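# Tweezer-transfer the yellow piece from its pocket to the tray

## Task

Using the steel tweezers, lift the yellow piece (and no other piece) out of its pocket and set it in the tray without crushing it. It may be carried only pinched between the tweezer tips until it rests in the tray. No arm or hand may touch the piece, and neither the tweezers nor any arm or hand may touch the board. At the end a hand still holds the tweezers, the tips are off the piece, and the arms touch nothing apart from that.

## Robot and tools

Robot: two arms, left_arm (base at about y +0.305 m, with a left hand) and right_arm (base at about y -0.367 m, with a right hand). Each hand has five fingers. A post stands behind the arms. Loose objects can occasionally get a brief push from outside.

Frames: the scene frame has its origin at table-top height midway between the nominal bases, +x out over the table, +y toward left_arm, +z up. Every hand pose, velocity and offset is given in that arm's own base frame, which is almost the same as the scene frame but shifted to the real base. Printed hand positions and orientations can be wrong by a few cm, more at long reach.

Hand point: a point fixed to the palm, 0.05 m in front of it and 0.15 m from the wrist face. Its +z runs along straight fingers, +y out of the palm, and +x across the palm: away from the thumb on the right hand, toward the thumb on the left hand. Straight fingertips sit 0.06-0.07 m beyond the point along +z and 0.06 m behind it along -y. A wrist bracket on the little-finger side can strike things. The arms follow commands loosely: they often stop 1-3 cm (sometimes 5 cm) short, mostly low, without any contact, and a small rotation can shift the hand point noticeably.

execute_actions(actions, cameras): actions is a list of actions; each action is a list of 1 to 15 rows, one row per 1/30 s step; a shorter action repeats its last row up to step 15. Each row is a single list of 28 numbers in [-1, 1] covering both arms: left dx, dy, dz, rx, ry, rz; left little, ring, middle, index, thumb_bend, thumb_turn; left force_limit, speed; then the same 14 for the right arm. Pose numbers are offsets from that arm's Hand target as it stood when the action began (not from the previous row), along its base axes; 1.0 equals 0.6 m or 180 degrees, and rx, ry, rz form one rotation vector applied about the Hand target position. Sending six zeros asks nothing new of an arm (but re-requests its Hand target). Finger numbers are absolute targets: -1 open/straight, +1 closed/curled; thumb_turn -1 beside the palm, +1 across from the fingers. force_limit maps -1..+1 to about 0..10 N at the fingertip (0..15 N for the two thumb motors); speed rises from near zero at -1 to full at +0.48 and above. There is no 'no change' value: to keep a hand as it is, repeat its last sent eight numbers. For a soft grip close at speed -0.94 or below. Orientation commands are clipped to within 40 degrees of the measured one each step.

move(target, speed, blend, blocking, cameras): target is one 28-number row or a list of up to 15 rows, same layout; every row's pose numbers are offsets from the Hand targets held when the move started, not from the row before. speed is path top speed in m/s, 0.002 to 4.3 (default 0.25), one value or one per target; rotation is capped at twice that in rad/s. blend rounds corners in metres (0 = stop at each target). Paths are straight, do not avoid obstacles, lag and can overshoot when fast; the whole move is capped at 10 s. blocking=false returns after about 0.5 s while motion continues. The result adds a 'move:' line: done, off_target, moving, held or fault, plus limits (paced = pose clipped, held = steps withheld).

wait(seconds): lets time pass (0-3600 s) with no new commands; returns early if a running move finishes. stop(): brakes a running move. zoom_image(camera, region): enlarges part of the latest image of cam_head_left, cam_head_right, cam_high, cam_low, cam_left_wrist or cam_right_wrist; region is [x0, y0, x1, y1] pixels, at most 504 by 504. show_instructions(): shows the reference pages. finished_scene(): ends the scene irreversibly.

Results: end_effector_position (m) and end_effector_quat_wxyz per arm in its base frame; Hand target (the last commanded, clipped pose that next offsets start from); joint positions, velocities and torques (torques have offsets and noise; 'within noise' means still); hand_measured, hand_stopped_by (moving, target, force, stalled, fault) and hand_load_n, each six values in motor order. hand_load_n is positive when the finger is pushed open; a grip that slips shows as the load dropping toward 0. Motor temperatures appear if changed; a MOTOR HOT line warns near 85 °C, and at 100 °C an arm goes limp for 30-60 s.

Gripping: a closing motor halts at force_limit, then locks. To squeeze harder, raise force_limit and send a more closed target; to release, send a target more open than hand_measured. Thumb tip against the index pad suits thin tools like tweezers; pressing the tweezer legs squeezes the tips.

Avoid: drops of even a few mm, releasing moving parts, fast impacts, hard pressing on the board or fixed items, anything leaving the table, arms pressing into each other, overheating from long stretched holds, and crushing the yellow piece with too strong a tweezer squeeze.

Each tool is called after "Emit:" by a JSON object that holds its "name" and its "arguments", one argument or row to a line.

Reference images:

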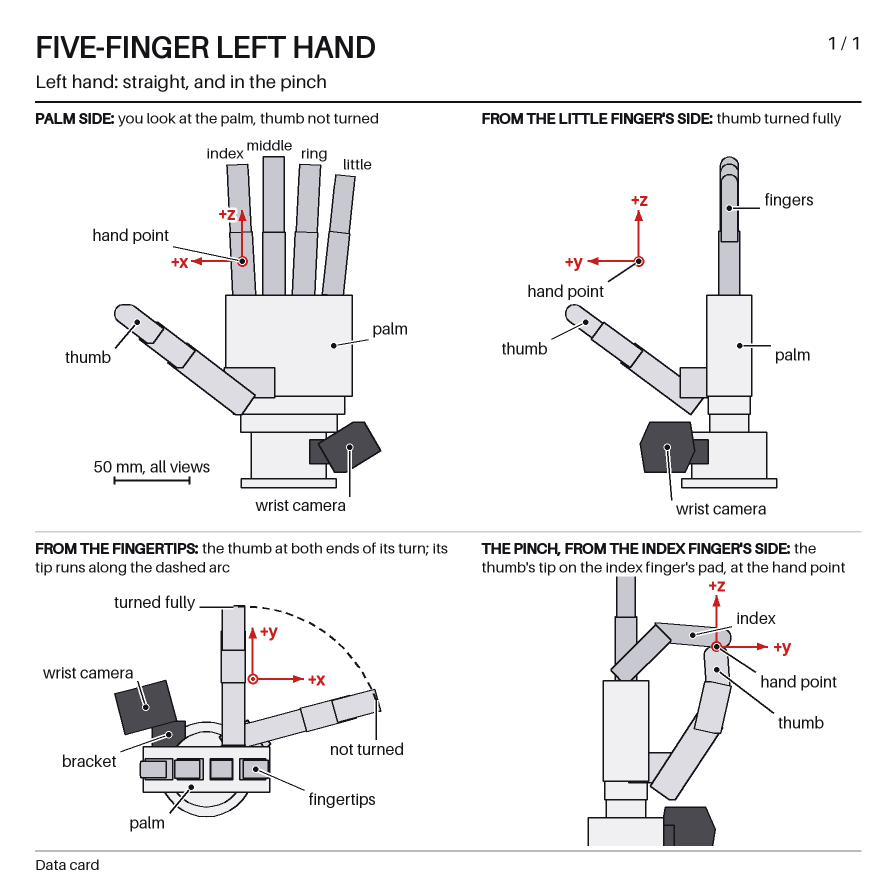

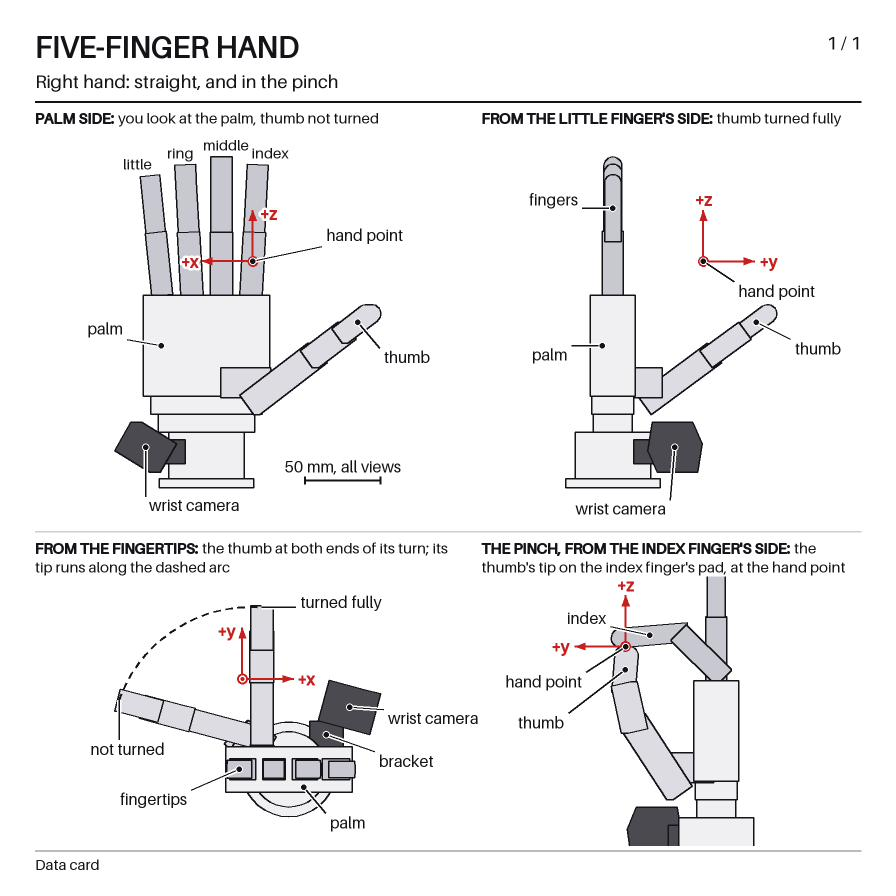

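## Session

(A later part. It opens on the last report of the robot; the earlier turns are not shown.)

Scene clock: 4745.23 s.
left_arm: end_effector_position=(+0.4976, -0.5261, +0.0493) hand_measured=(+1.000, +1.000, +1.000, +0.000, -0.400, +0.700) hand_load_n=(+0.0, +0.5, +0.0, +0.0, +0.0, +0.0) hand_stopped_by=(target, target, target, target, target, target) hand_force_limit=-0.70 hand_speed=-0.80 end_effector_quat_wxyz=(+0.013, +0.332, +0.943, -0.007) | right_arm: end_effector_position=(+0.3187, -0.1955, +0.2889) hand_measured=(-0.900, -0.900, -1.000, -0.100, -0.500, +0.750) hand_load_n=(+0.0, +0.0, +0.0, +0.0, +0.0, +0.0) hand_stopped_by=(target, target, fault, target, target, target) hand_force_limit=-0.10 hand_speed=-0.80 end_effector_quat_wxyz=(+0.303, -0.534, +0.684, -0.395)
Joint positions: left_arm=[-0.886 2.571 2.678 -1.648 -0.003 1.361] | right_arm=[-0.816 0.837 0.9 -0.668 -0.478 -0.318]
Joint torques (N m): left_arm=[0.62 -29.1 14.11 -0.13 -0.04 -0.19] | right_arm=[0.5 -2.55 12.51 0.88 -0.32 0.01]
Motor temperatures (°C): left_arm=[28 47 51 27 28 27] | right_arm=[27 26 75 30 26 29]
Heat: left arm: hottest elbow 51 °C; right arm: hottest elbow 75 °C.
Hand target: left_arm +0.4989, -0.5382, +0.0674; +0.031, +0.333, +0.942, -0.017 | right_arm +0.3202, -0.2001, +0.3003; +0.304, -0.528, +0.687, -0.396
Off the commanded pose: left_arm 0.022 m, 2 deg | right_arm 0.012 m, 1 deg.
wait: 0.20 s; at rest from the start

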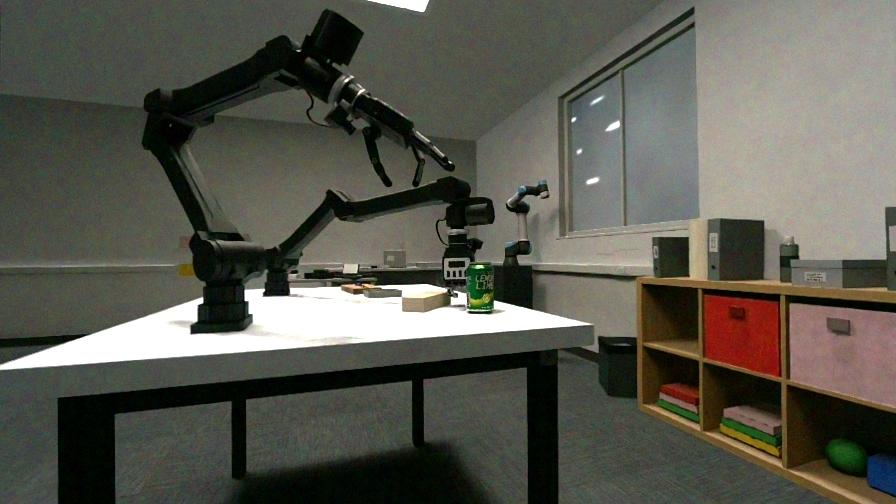

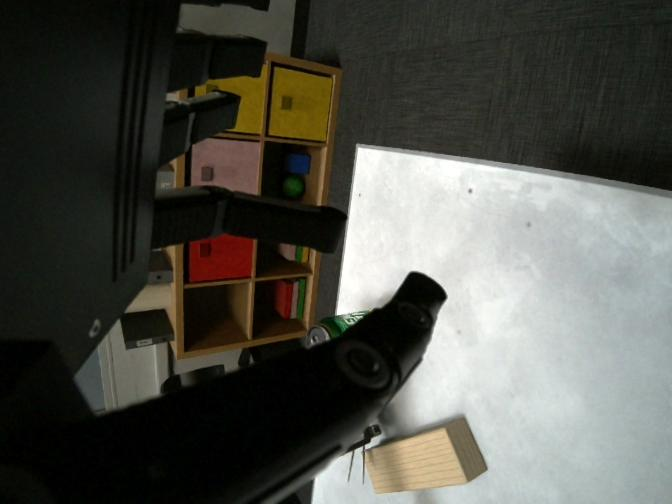

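Emit:
{"name": "execute_actions", "arguments": {
  "actions": [
    [[0,0,0,0,0,0,1,1,1,0.0,-0.1,0.7,-0.7,-0.9,0,0,0,0,0,0,-0.9,-0.9,-0.3,-0.1,-0.5,0.75,-0.1,-0.8]]
  ],
  "cameras": ["cam_left_wrist","cam_low","cam_right_wrist"]
}}

Emit:
{"name": "zoom_image", "arguments": {
  "camera": "cam_right_wrist",
  "region": [330, 400, 430, 504]
}}

Emit:
{"name": "zoom_image", "arguments": {
  "camera": "cam_low",
  "region": [430, 270, 480, 310]
}}

Emit:
{"name": "zoom_image", "arguments": {
  "camera": "cam_left_wrist",
  "region": [280, 220, 480, 420]
}}

Scene clock: 4765.00 s.
left_arm: end_effector_position=(+0.4976, -0.5261, +0.0493) hand_measured=(+1.000, +1.000, +1.000, +0.000, -0.100, +0.700) hand_load_n=(+0.0, +0.0, +0.0, +0.0, -0.5, +0.0) hand_stopped_by=(target, target, target, target, target, target) hand_force_limit=-0.70 hand_speed=-0.90 end_effector_quat_wxyz=(+0.013, +0.332, +0.943, -0.007) | right_arm: end_effector_position=(+0.3187, -0.1955, +0.2889) hand_measured=(-0.900, -0.900, -1.000, -0.100, -0.500, +0.750) hand_load_n=(+0.0, -0.5, +0.0, +0.0, +0.0, +0.0) hand_stopped_by=(target, target, fault, target, target, target) hand_force_limit=-0.10 hand_speed=-0.80 end_effector_quat_wxyz=(+0.303, -0.534, +0.684, -0.395)
Joint positions: left_arm=[-0.886 2.571 2.678 -1.648 -0.003 1.361] | right_arm=[-0.816 0.837 0.9 -0.668 -0.478 -0.318]
Joint torques (N m): left_arm=[0.32 -29.27 14.24 -0.18 -0.05 -0.19] | right_arm=[0.5 -2.55 12.49 0.87 -0.32 0.01]
Motor temperatures (°C): left_arm=[28 47 53 27 28 27] | right_arm=[27 26 75 30 26 29]
Heat: left arm: hottest elbow 53 °C; right arm: hottest elbow 75 °C.
Hand target: left_arm +0.4989, -0.5382, +0.0674; +0.031, +0.333, +0.942, -0.017 | right_arm +0.3202, -0.2001, +0.3003; +0.304, -0.528, +0.687, -0.396
Off the commanded pose: left_arm 0.022 m, 2 deg | right_arm 0.012 m, 1 deg.
Step readings (end_effector_position of left_arm | right_arm):
0: (+0.4976, -0.5261, +0.0493) | (+0.3187, -0.1955, +0.2889)
1: (+0.4976, -0.5261, +0.0493) | (+0.3187, -0.1955, +0.2889)
2: (+0.4976, -0.5261, +0.0493) | (+0.3187, -0.1955, +0.2889)
4: (+0.4976, -0.5261, +0.0493) | (+0.3187, -0.1955, +0.2889)
8: (+0.4976, -0.5261, +0.0493) | (+0.3187, -0.1955, +0.2889)
15: (+0.4976, -0.5261, +0.0493) | (+0.3187, -0.1955, +0.2889)
Images, in order (width x height): cam_low 896x504, cam_left_wrist 672x504, cam_right_wrist 672x504.

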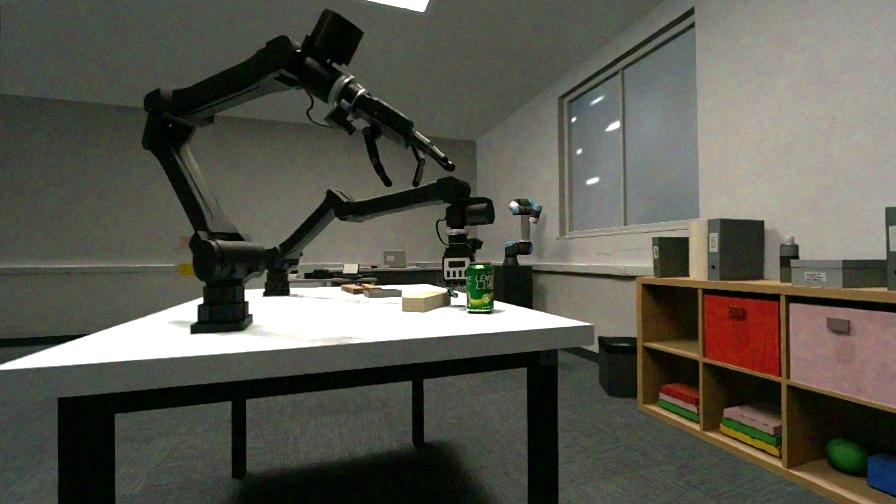

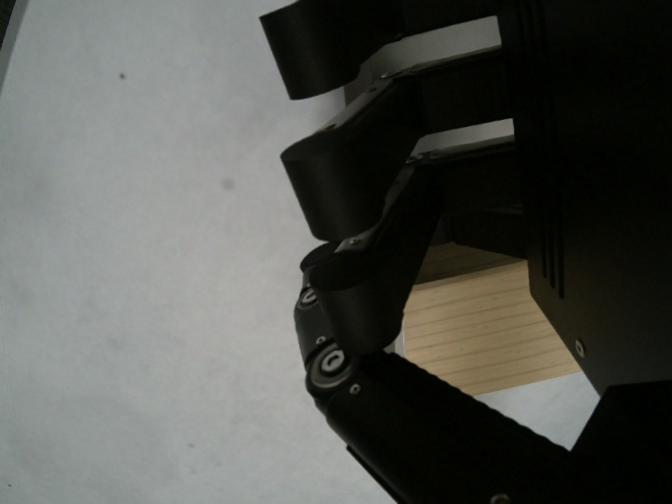

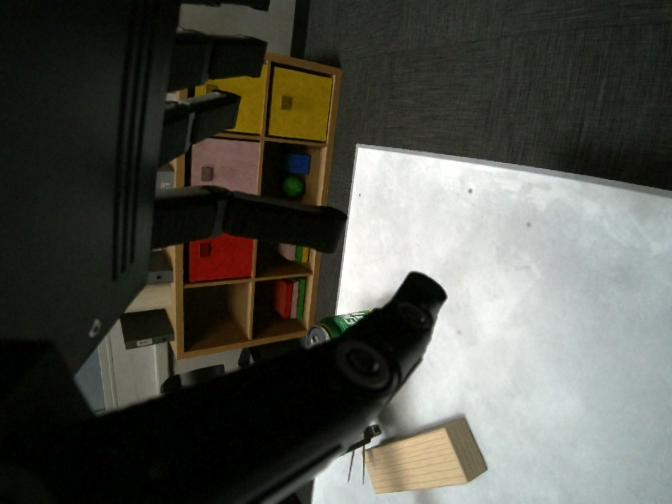

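Scaled by 4.846 from the camera's image (finer frame: 960x720).

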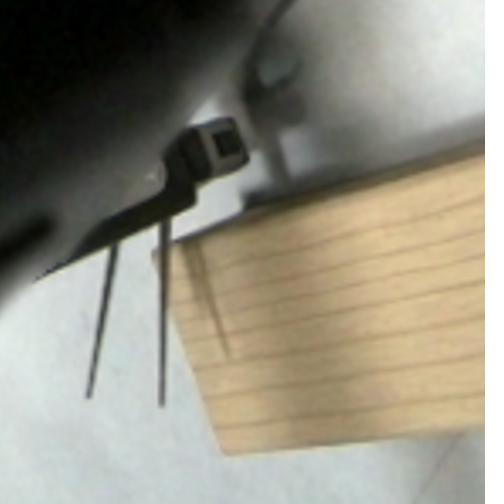

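Scaled by 10.080 from the camera's image (finer frame: 1280x720).

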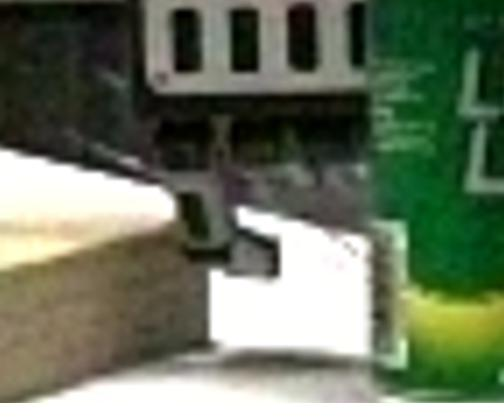

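Scaled by 2.520 from the camera's image (finer frame: 960x720).

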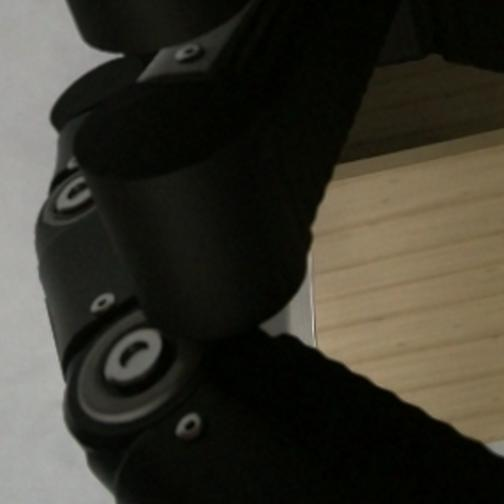

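Emit:
{"name": "execute_actions", "arguments": {
  "actions": [
    [[0,0,0,0,0,0,1,1,1,0.0,0.04,0.7,-0.8,-0.92,0,0,0,0,0,0,-0.9,-0.9,-0.3,-0.1,-0.5,0.75,-0.1,-0.8]]
  ],
  "cameras": ["cam_left_wrist","cam_low","cam_right_wrist"]
}}

Emit:
{"name": "zoom_image", "arguments": {
  "camera": "cam_right_wrist",
  "region": [330, 400, 430, 504]
}}

Emit:
{"name": "zoom_image", "arguments": {
  "camera": "cam_left_wrist",
  "region": [280, 220, 480, 420]
}}

Scene clock: 4790.43 s.
left_arm: end_effector_position=(+0.4976, -0.5261, +0.0493) hand_measured=(+1.000, +1.000, +1.000, +0.000, +0.040, +0.700) hand_load_n=(+0.0, +0.0, +0.5, +0.0, +0.0, +0.0) hand_stopped_by=(target, target, target, target, target, target) hand_force_limit=-0.80 hand_speed=-0.92 end_effector_quat_wxyz=(+0.013, +0.332, +0.943, -0.007) | right_arm: end_effector_position=(+0.3187, -0.1955, +0.2889) hand_measured=(-0.900, -0.900, -1.000, -0.100, -0.500, +0.750) hand_load_n=(+0.0, +0.0, +0.0, +0.0, +0.0, +0.0) hand_stopped_by=(target, target, fault, target, target, target) hand_force_limit=-0.10 hand_speed=-0.80 end_effector_quat_wxyz=(+0.303, -0.534, +0.684, -0.395)
Joint positions: left_arm=[-0.886 2.571 2.678 -1.648 -0.003 1.361] | right_arm=[-0.816 0.837 0.9 -0.668 -0.478 -0.318]
Joint torques (N m): left_arm=[0.21 -29.45 14.26 -0.1 -0.03 -0.17] | right_arm=[0.56 -2.61 12.49 0.87 -0.32 0.01]
Motor temperatures (°C): left_arm=[28 47 54 27 28 27] | right_arm=[27 26 75 30 26 29]
Heat: left arm: hottest elbow 54 °C; right arm: hottest elbow 75 °C.
Hand target: left_arm +0.4989, -0.5382, +0.0674; +0.031, +0.333, +0.942, -0.017 | right_arm +0.3202, -0.2001, +0.3003; +0.304, -0.528, +0.687, -0.396
Off the commanded pose: left_arm 0.022 m, 2 deg | right_arm 0.012 m, 1 deg.
Step readings (end_effector_position of left_arm | right_arm):
0: (+0.4976, -0.5261, +0.0493) | (+0.3187, -0.1955, +0.2889)
1: (+0.4976, -0.5261, +0.0493) | (+0.3187, -0.1955, +0.2889)
2: (+0.4976, -0.5261, +0.0493) | (+0.3187, -0.1955, +0.2889)
4: (+0.4976, -0.5261, +0.0493) | (+0.3187, -0.1955, +0.2889)
8: (+0.4976, -0.5261, +0.0493) | (+0.3187, -0.1955, +0.2889)
15: (+0.4976, -0.5261, +0.0493) | (+0.3187, -0.1955, +0.2889)
Images, in order (width x height): cam_low 896x504, cam_left_wrist 672x504, cam_right_wrist 672x504.

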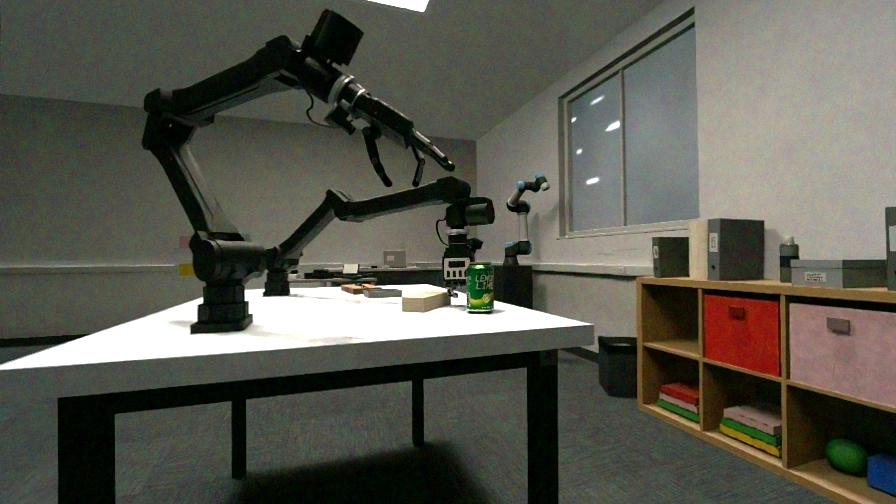

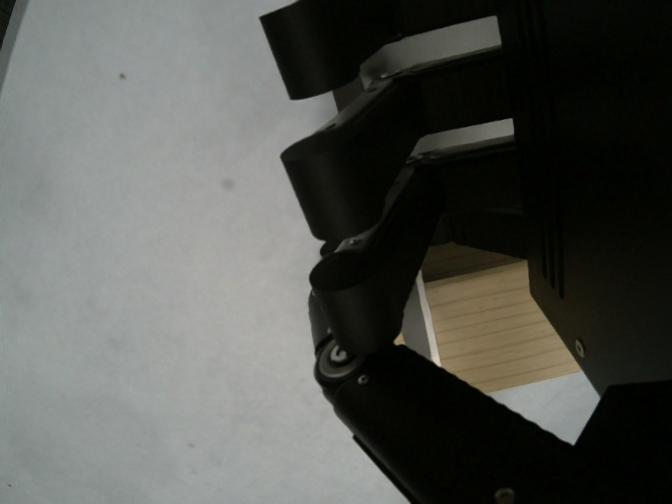

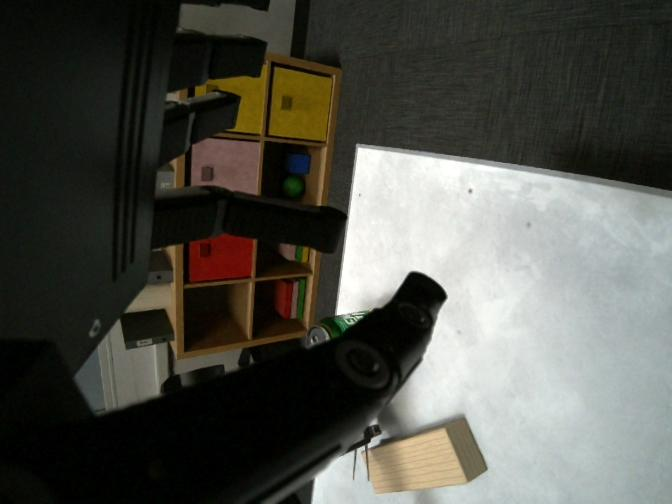

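Scaled by 4.846 from the camera's image (finer frame: 960x720).

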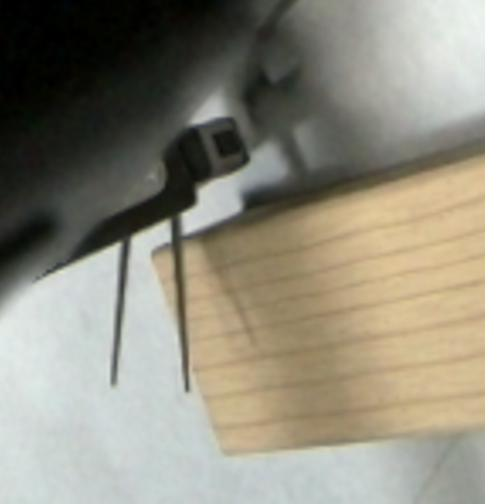

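Scaled by 2.520 from the camera's image (finer frame: 960x720).

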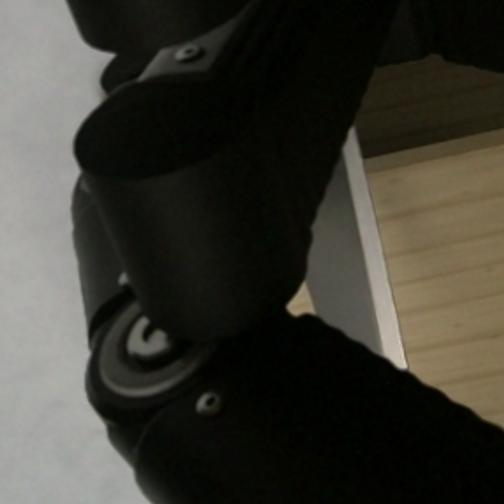

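Emit:
{"name": "execute_actions", "arguments": {
  "actions": [
    [[0,0,0,0,0,0,1,1,1,0.0,-0.3,0.7,-0.8,-0.8,0,0,0,0,0,0,-0.9,-0.9,-0.3,-0.1,-0.5,0.75,-0.1,-0.8]]
  ],
  "cameras": []
}}

Emit:
{"name": "execute_actions", "arguments": {
  "actions": [
    [[0,0,0,0,0,0,1,1,1,-0.17,-0.3,0.7,-0.8,-0.94,0,0,0,0,0,0,-0.9,-0.9,-0.3,-0.1,-0.5,0.75,-0.1,-0.8]]
  ],
  "cameras": ["cam_left_wrist","cam_low","cam_right_wrist"]
}}

Emit:
{"name": "zoom_image", "arguments": {
  "camera": "cam_right_wrist",
  "region": [330, 400, 430, 504]
}}

Emit:
{"name": "zoom_image", "arguments": {
  "camera": "cam_left_wrist",
  "region": [280, 220, 480, 420]
}}

Emit:
{"name": "zoom_image", "arguments": {
  "camera": "cam_low",
  "region": [430, 270, 480, 310]
}}

Scene clock: 4821.10 s.
left_arm: end_effector_position=(+0.4976, -0.5261, +0.0493) hand_measured=(+1.000, +1.000, +1.000, +0.000, -0.300, +0.700) hand_load_n=(+0.0, +0.0, +0.0, +0.0, +0.0, +0.0) hand_stopped_by=(target, target, target, target, target, target) hand_force_limit=-0.80 hand_speed=-0.80 end_effector_quat_wxyz=(+0.013, +0.332, +0.943, -0.007) | right_arm: end_effector_position=(+0.3187, -0.1955, +0.2889) hand_measured=(-0.900, -0.900, -1.000, -0.100, -0.500, +0.750) hand_load_n=(+0.0, +0.0, +0.0, +0.0, +0.0, +0.0) hand_stopped_by=(target, target, fault, target, target, target) hand_force_limit=-0.10 hand_speed=-0.80 end_effector_quat_wxyz=(+0.303, -0.534, +0.684, -0.395)
Joint positions: left_arm=[-0.886 2.571 2.678 -1.648 -0.003 1.361] | right_arm=[-0.816 0.837 0.9 -0.668 -0.478 -0.318]
Joint torques (N m): left_arm=[0.62 -29.45 14.22 -0.08 -0.04 -0.19] | right_arm=[0.5 -2.55 12.49 0.87 -0.32 0.01]
Motor temperatures (°C): left_arm=[28 46 54 27 28 27] | right_arm=[27 26 75 30 26 29]
Heat: left arm: hottest elbow 54 °C; right arm: hottest elbow 75 °C.
Hand target: left_arm +0.4989, -0.5382, +0.0674; +0.031, +0.333, +0.942, -0.017 | right_arm +0.3202, -0.2001, +0.3003; +0.304, -0.528, +0.687, -0.396
Off the commanded pose: left_arm 0.022 m, 2 deg | right_arm 0.012 m, 1 deg.
Step readings (end_effector_position of left_arm | right_arm):
0: (+0.4976, -0.5261, +0.0493) | (+0.3187, -0.1955, +0.2889)
1: (+0.4976, -0.5261, +0.0493) | (+0.3187, -0.1955, +0.2889)
2: (+0.4976, -0.5261, +0.0493) | (+0.3187, -0.1955, +0.2889)
4: (+0.4976, -0.5261, +0.0493) | (+0.3187, -0.1955, +0.2889)
8: (+0.4976, -0.5261, +0.0493) | (+0.3187, -0.1955, +0.2889)
15: (+0.4976, -0.5261, +0.0493) | (+0.3187, -0.1955, +0.2889)

Scene clock: 4822.37 s.
left_arm: end_effector_position=(+0.4976, -0.5261, +0.0493) hand_measured=(+1.000, +1.000, +1.000, -0.170, -0.300, +0.700) hand_load_n=(+0.0, +0.0, +0.0, +0.0, +0.0, +0.0) hand_stopped_by=(target, target, target, target, target, target) hand_force_limit=-0.80 hand_speed=-0.94 end_effector_quat_wxyz=(+0.013, +0.332, +0.943, -0.007) | right_arm: end_effector_position=(+0.3187, -0.1955, +0.2889) hand_measured=(-0.900, -0.900, -1.000, -0.100, -0.500, +0.750) hand_load_n=(+0.0, +0.0, +0.0, +0.0, +0.0, +0.0) hand_stopped_by=(target, target, fault, target, target, target) hand_force_limit=-0.10 hand_speed=-0.80 end_effector_quat_wxyz=(+0.303, -0.534, +0.684, -0.395)
Joint positions: left_arm=[-0.886 2.571 2.678 -1.648 -0.003 1.361] | right_arm=[-0.816 0.837 0.9 -0.668 -0.478 -0.318]
Joint torques (N m): left_arm=[0.44 -29.63 14.27 -0.13 -0.02 -0.17] | right_arm=[0.5 -2.55 12.51 0.85 -0.32 0.01]
Motor temperatures (°C): left_arm=[28 46 54 27 28 27] | right_arm=[27 26 75 30 26 29]
Heat: left arm: hottest elbow 54 °C; right arm: hottest elbow 75 °C.
Hand target: left_arm +0.4989, -0.5382, +0.0674; +0.031, +0.333, +0.942, -0.017 | right_arm +0.3202, -0.2001, +0.3003; +0.304, -0.528, +0.687, -0.396
Off the commanded pose: left_arm 0.022 m, 2 deg | right_arm 0.012 m, 1 deg.
Step readings (end_effector_position of left_arm | right_arm):
0: (+0.4976, -0.5261, +0.0493) | (+0.3187, -0.1955, +0.2889)
1: (+0.4976, -0.5261, +0.0493) | (+0.3187, -0.1955, +0.2889)
2: (+0.4976, -0.5261, +0.0493) | (+0.3187, -0.1955, +0.2889)
4: (+0.4976, -0.5261, +0.0493) | (+0.3187, -0.1955, +0.2889)
8: (+0.4976, -0.5261, +0.0493) | (+0.3187, -0.1955, +0.2889)
15: (+0.4976, -0.5261, +0.0493) | (+0.3187, -0.1955, +0.2889)
Images, in order (width x height): cam_low 896x504, cam_left_wrist 672x504, cam_right_wrist 672x504.

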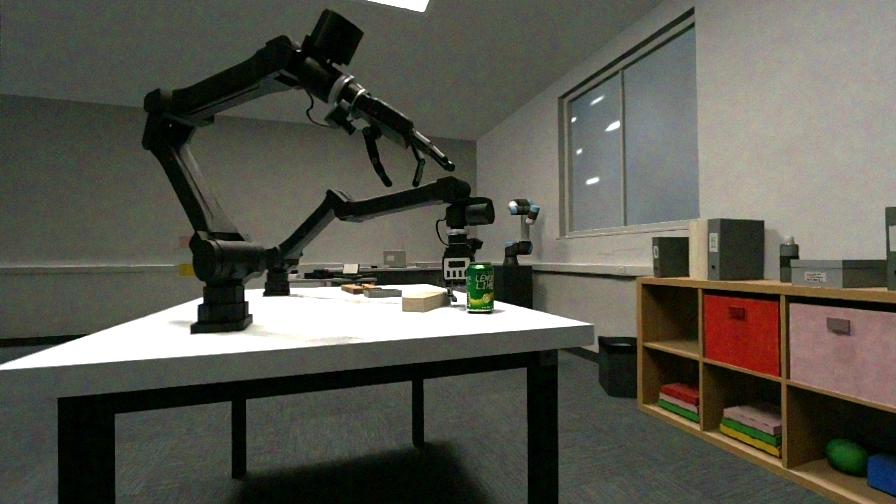

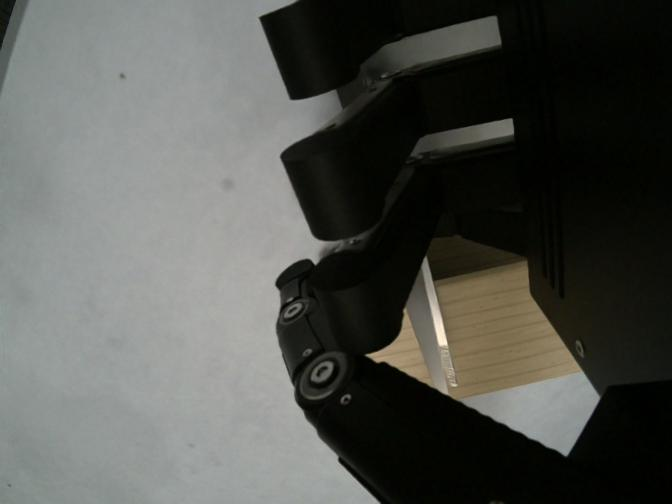

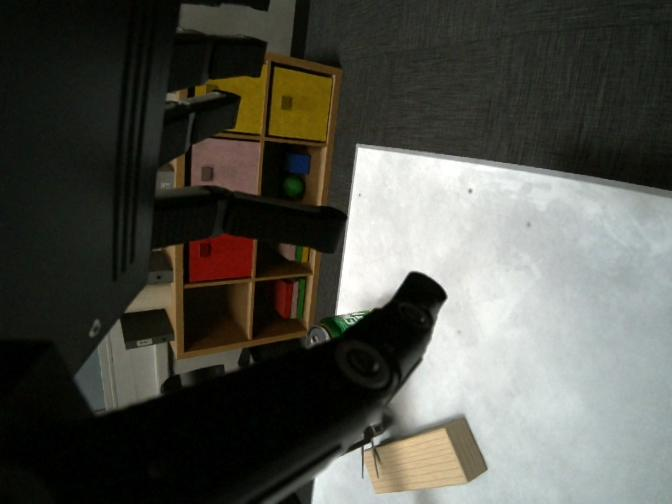

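Scaled by 4.846 from the camera's image (finer frame: 960x720).

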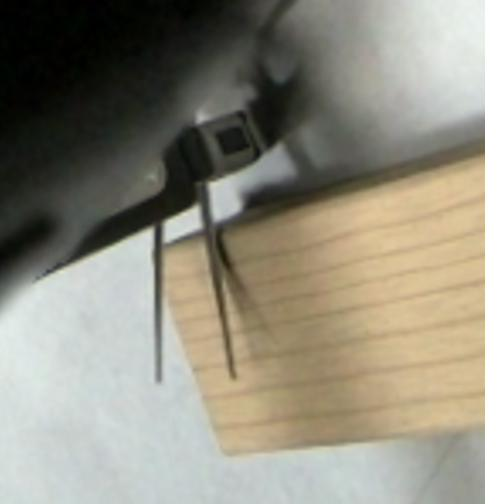

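Scaled by 2.520 from the camera's image (finer frame: 960x720).

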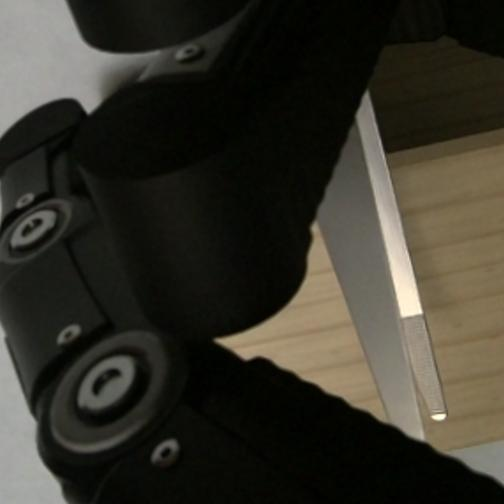

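Scaled by 10.080 from the camera's image (finer frame: 1280x720).

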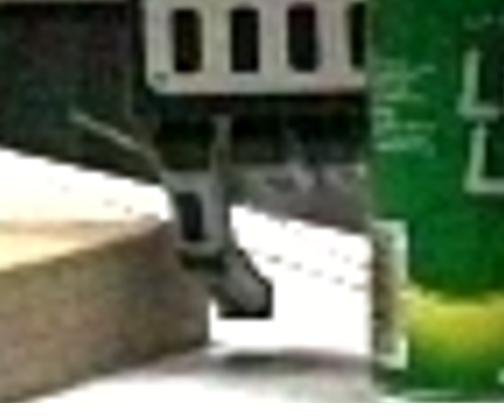

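Emit:
{"name": "move", "arguments": {
  "target": [-0.0168,-0.0207,0,0,0,0,1,1,1,-0.2,-0.3,0.7,-0.8,-0.8,0,0,0,0,0,0,-0.9,-0.9,-0.3,-0.1,-0.5,0.75,-0.1,-0.8],
  "speed": 0.03,
  "cameras": ["cam_left_wrist","cam_low","cam_right_wrist"]
}}

Emit:
{"name": "zoom_image", "arguments": {
  "camera": "cam_right_wrist",
  "region": [330, 400, 430, 504]
}}

Emit:
{"name": "zoom_image", "arguments": {
  "camera": "cam_left_wrist",
  "region": [280, 220, 480, 420]
}}

Emit:
{"name": "zoom_image", "arguments": {
  "camera": "cam_low",
  "region": [430, 270, 480, 310]
}}

Scene clock: 4863.97 s.
left_arm: end_effector_position=(+0.4904, -0.5395, +0.0565) hand_measured=(+1.000, +1.000, +1.000, -0.200, -0.300, +0.700) hand_load_n=(+0.0, +0.0, +0.0, +0.0, +0.0, +0.0) hand_stopped_by=(target, target, target, target, target, target) hand_force_limit=-0.80 hand_speed=-0.80 end_effector_quat_wxyz=(+0.019, +0.335, +0.942, -0.010) | right_arm: end_effector_position=(+0.3187, -0.1955, +0.2889) hand_measured=(-0.900, -0.900, -1.000, -0.100, -0.500, +0.750) hand_load_n=(+0.0, +0.0, +0.0, +0.0, +0.0, +0.0) hand_stopped_by=(target, target, fault, target, target, target) hand_force_limit=-0.10 hand_speed=-0.80 end_effector_quat_wxyz=(+0.303, -0.534, +0.684, -0.395)
Joint positions: left_arm=[-0.904 2.602 2.758 -1.684 -0.003 1.351] | right_arm=[-0.816 0.837 0.9 -0.668 -0.478 -0.318]
Joint torques (N m): left_arm=[0.26 -28.92 13.98 -0.14 -0.1 -0.29] | right_arm=[0.5 -2.61 12.49 0.87 -0.32 0.01]
Motor temperatures (°C): left_arm=[28 46 55 27 28 27] | right_arm=[27 26 75 30 26 29]
Heat: left arm: hottest elbow 55 °C; right arm: hottest elbow 75 °C.
Hand target: left_arm +0.4888, -0.5507, +0.0671; +0.031, +0.333, +0.942, -0.017 | right_arm +0.3202, -0.2001, +0.3003; +0.304, -0.528, +0.687, -0.396
Off the commanded pose: left_arm 0.016 m, 2 deg | right_arm 0.012 m, 1 deg.
move: off_target (left_arm)
Images, in order (width x height): cam_low 896x504, cam_left_wrist 672x504, cam_right_wrist 672x504.

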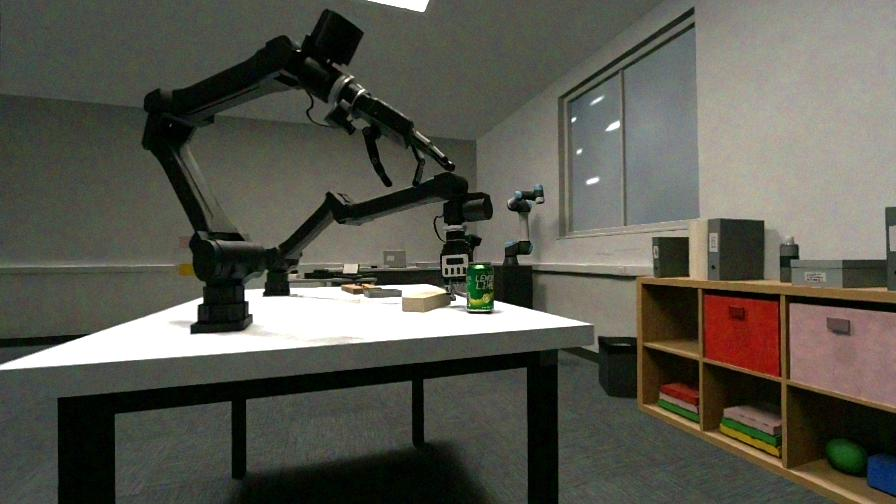

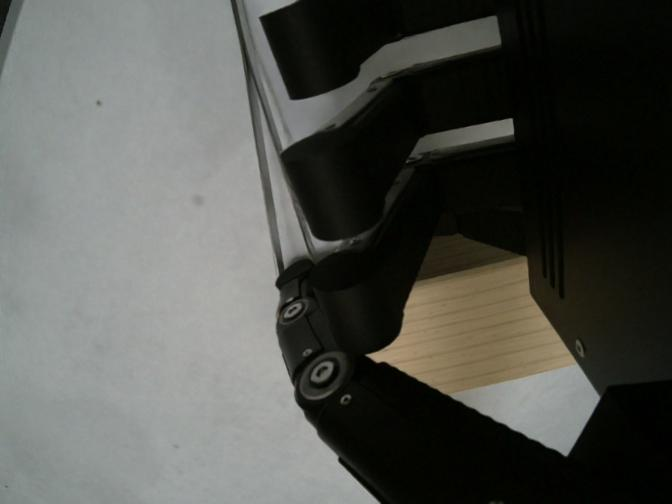

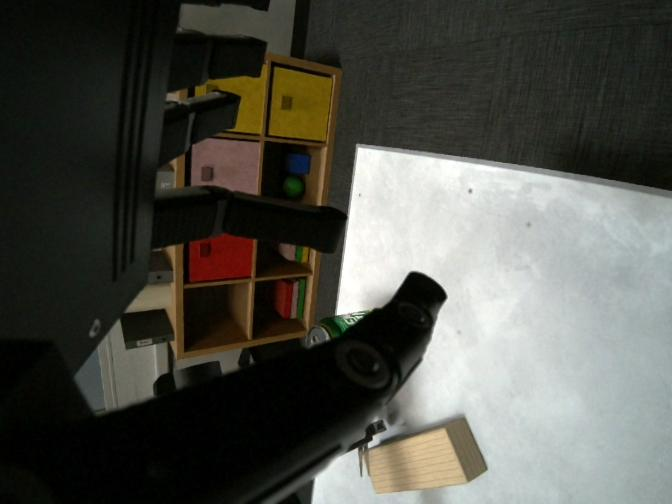

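Scaled by 4.846 from the camera's image (finer frame: 960x720).

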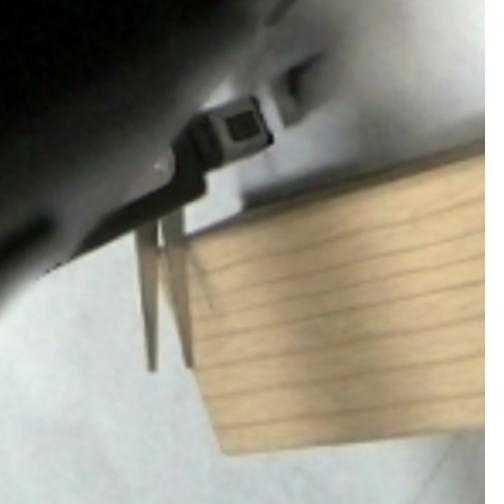

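Scaled by 2.520 from the camera's image (finer frame: 960x720).

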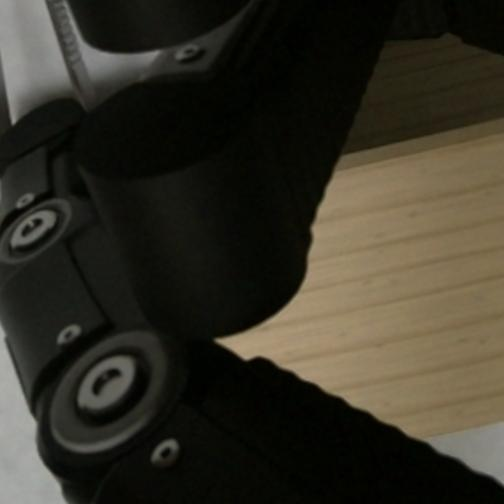

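Scaled by 10.080 from the camera's image (finer frame: 1280x720).

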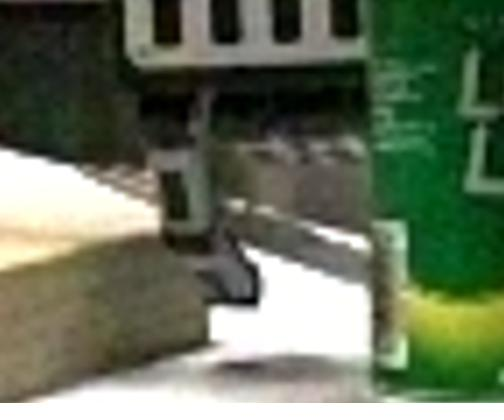

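Emit:
{"name": "zoom_image", "arguments": {
  "camera": "cam_left_wrist",
  "region": [220, 0, 400, 290]
}}

Emit:
{"name": "zoom_image", "arguments": {
  "camera": "cam_right_wrist",
  "region": [345, 415, 385, 485]
}}

Scaled by 1.738 from the camera's image (finer frame: 960x720).

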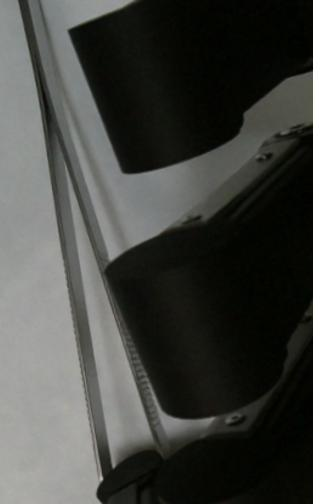

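Scaled by 7.200 from the camera's image (finer frame: 960x720).

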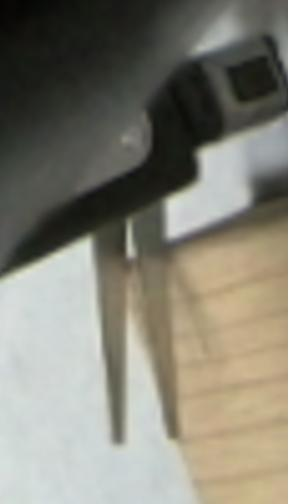

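Emit:
{"name": "execute_actions", "arguments": {
  "actions": [
    [[0,0,0,0,0,0,1,1,1,-0.3,-0.4,0.7,-0.8,-0.94,0,0,0,0,0,0,-0.9,-0.9,-0.3,-0.1,-0.5,0.75,-0.1,-0.8]]
  ],
  "cameras": ["cam_left_wrist","cam_low","cam_right_wrist"]
}}

Emit:
{"name": "zoom_image", "arguments": {
  "camera": "cam_right_wrist",
  "region": [345, 415, 385, 485]
}}

Emit:
{"name": "zoom_image", "arguments": {
  "camera": "cam_left_wrist",
  "region": [220, 0, 400, 290]
}}

Emit:
{"name": "zoom_image", "arguments": {
  "camera": "cam_low",
  "region": [430, 270, 480, 310]
}}

Scene clock: 4915.00 s.
left_arm: end_effector_position=(+0.4904, -0.5395, +0.0565) hand_measured=(+1.000, +1.000, +1.000, -0.300, -0.400, +0.700) hand_load_n=(+0.0, +0.0, +0.0, +0.0, +0.0, +0.0) hand_stopped_by=(target, target, target, target, target, target) hand_force_limit=-0.80 hand_speed=-0.94 end_effector_quat_wxyz=(+0.019, +0.335, +0.942, -0.010) | right_arm: end_effector_position=(+0.3187, -0.1955, +0.2889) hand_measured=(-0.900, -0.900, -1.000, -0.100, -0.500, +0.750) hand_load_n=(+0.0, +0.0, +0.0, +0.0, +0.0, +0.0) hand_stopped_by=(target, target, fault, target, target, target) hand_force_limit=-0.10 hand_speed=-0.80 end_effector_quat_wxyz=(+0.303, -0.534, +0.684, -0.395)
Joint positions: left_arm=[-0.904 2.602 2.758 -1.684 -0.003 1.351] | right_arm=[-0.816 0.837 0.9 -0.668 -0.478 -0.318]
Joint torques (N m): left_arm=[0.09 -28.69 14.22 -0.09 -0.09 -0.27] | right_arm=[0.56 -2.55 12.49 0.85 -0.32 0.01]
Motor temperatures (°C): left_arm=[28 53 58 27 28 27] | right_arm=[27 26 75 30 26 29]
Heat: left arm: hottest elbow 58 °C; right arm: hottest elbow 75 °C.
Hand target: left_arm +0.4888, -0.5507, +0.0672; +0.031, +0.333, +0.942, -0.017 | right_arm +0.3202, -0.2001, +0.3003; +0.304, -0.528, +0.687, -0.396
Off the commanded pose: left_arm 0.016 m, 2 deg | right_arm 0.012 m, 1 deg.
Step readings (end_effector_position of left_arm | right_arm):
0: (+0.4904, -0.5395, +0.0565) | (+0.3187, -0.1955, +0.2889)
1: (+0.4904, -0.5395, +0.0565) | (+0.3187, -0.1955, +0.2889)
2: (+0.4904, -0.5395, +0.0565) | (+0.3187, -0.1955, +0.2889)
4: (+0.4904, -0.5395, +0.0565) | (+0.3187, -0.1955, +0.2889)
8: (+0.4904, -0.5395, +0.0565) | (+0.3187, -0.1955, +0.2889)
15: (+0.4904, -0.5395, +0.0565) | (+0.3187, -0.1955, +0.2889)
Images, in order (width x height): cam_low 896x504, cam_left_wrist 672x504, cam_right_wrist 672x504.

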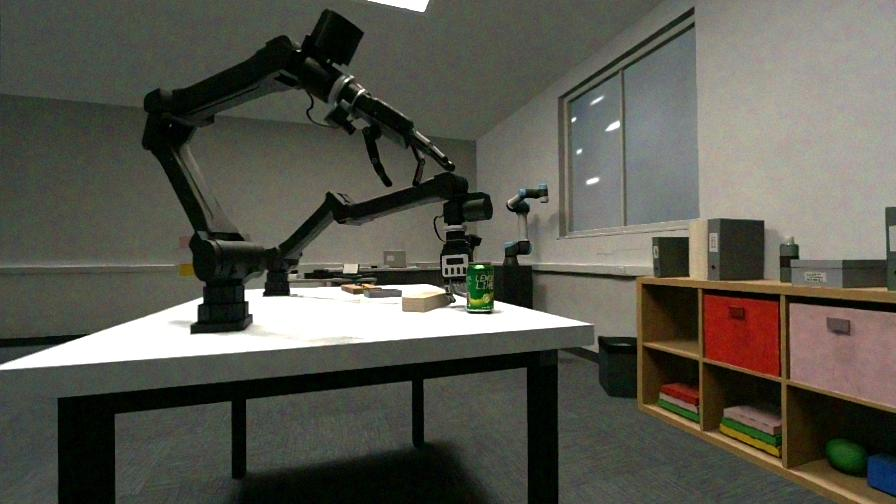

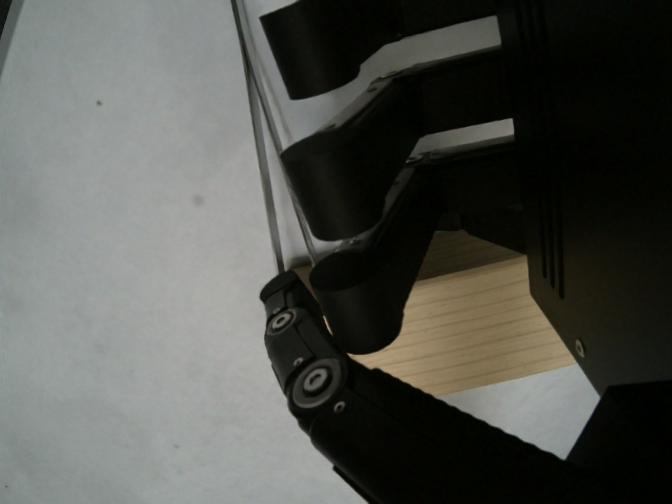

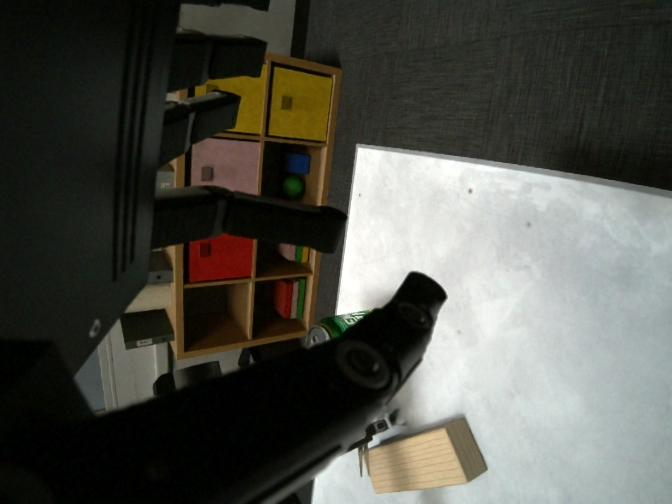

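Scaled by 7.200 from the camera's image (finer frame: 960x720).

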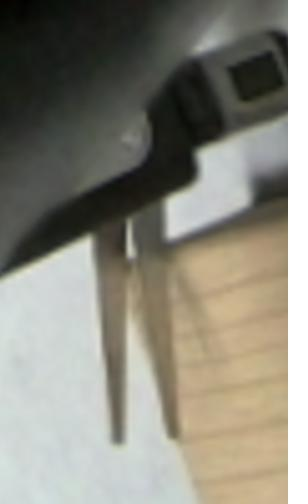

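Scaled by 1.738 from the camera's image (finer frame: 960x720).

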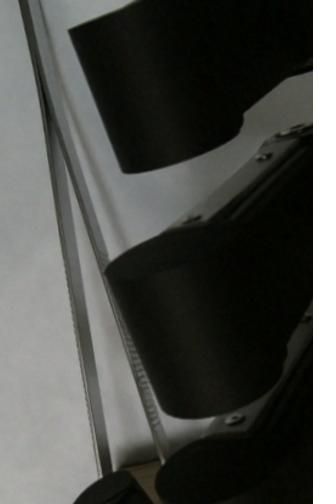

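Scaled by 10.080 from the camera's image (finer frame: 1280x720).

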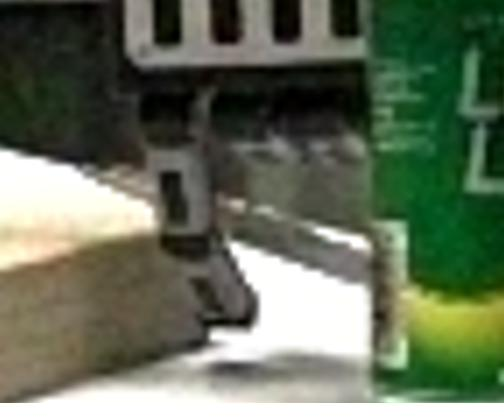

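Emit:
{"name": "move", "arguments": {
  "target": [0,0,0.12,0,0,0,1,1,1,-0.3,-0.4,0.7,-0.8,-0.8,0,0,0,0,0,0,-0.9,-0.9,-0.3,-0.1,-0.5,0.75,-0.1,-0.8],
  "speed": 0.06,
  "cameras": ["cam_left_wrist","cam_head_right","cam_right_wrist"]
}}

Scene clock: 5010.87 s.
left_arm: end_effector_position=(+0.4924, -0.5409, +0.1106) hand_measured=(+1.000, +1.000, +1.000, -0.300, -0.400, +0.700) hand_load_n=(+0.0, +0.0, +0.0, -0.5, +0.0, +0.0) hand_stopped_by=(target, target, target, target, target, target) hand_force_limit=-0.80 hand_speed=-0.80 end_effector_quat_wxyz=(+0.049, +0.335, +0.941, -0.027) | right_arm: end_effector_position=(+0.3187, -0.1955, +0.2889) hand_measured=(-0.900, -0.900, -1.000, -0.100, -0.500, +0.750) hand_load_n=(+0.0, +0.0, +0.0, +0.0, +0.0, +0.0) hand_stopped_by=(target, target, fault, target, target, target) hand_force_limit=-0.10 hand_speed=-0.80 end_effector_quat_wxyz=(+0.303, -0.534, +0.684, -0.395)
Joint positions: left_arm=[-0.904 2.535 2.775 -1.699 -0.006 1.351] | right_arm=[-0.816 0.837 0.9 -0.668 -0.478 -0.318]
Joint torques (N m): left_arm=[-0.03 -31.27 12.4 0.05 -0.14 -0.15] | right_arm=[0.5 -2.61 12.51 0.88 -0.32 0.01]
Motor temperatures (°C): left_arm=[28 54 59 27 28 27] | right_arm=[27 26 75 30 26 29]
Heat: left arm: hottest elbow 59 °C; right arm: hottest elbow 75 °C.
Hand target: left_arm +0.4888, -0.5507, +0.1392; +0.031, +0.333, +0.942, -0.017 | right_arm +0.3202, -0.2001, +0.3003; +0.304, -0.528, +0.687, -0.396
Off the commanded pose: left_arm 0.030 m, 2 deg | right_arm 0.012 m, 1 deg.
joint sent to its limit (left arm) — joint 4 (wrist pitch), lower limit. The joint targets are off in orientation, not in position.
move: off_target (left_arm)
Images, in order (width x height): cam_head_right 896x504, cam_left_wrist 672x504, cam_right_wrist 672x504.

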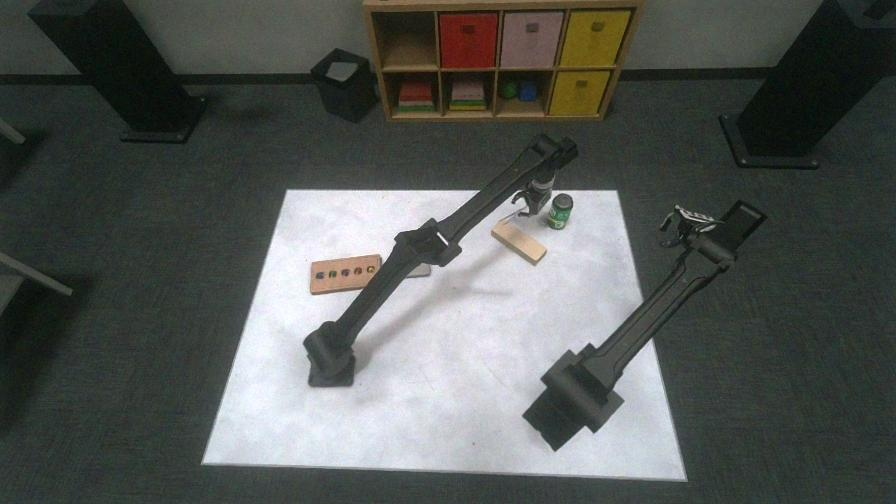

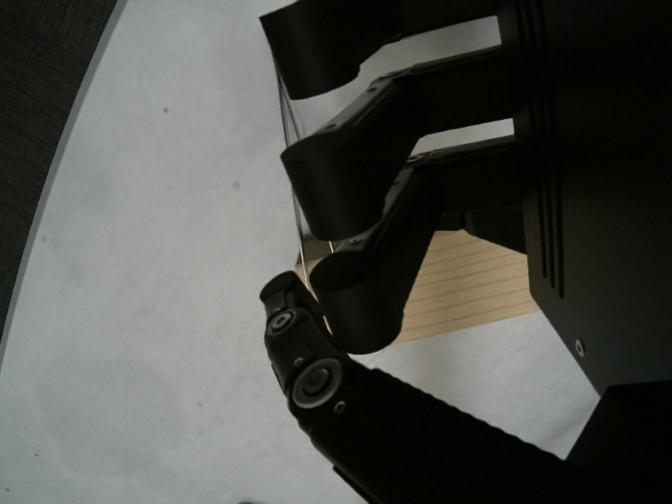

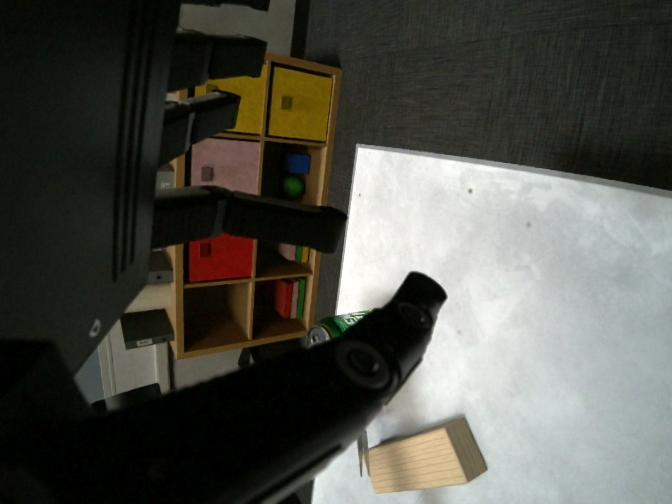

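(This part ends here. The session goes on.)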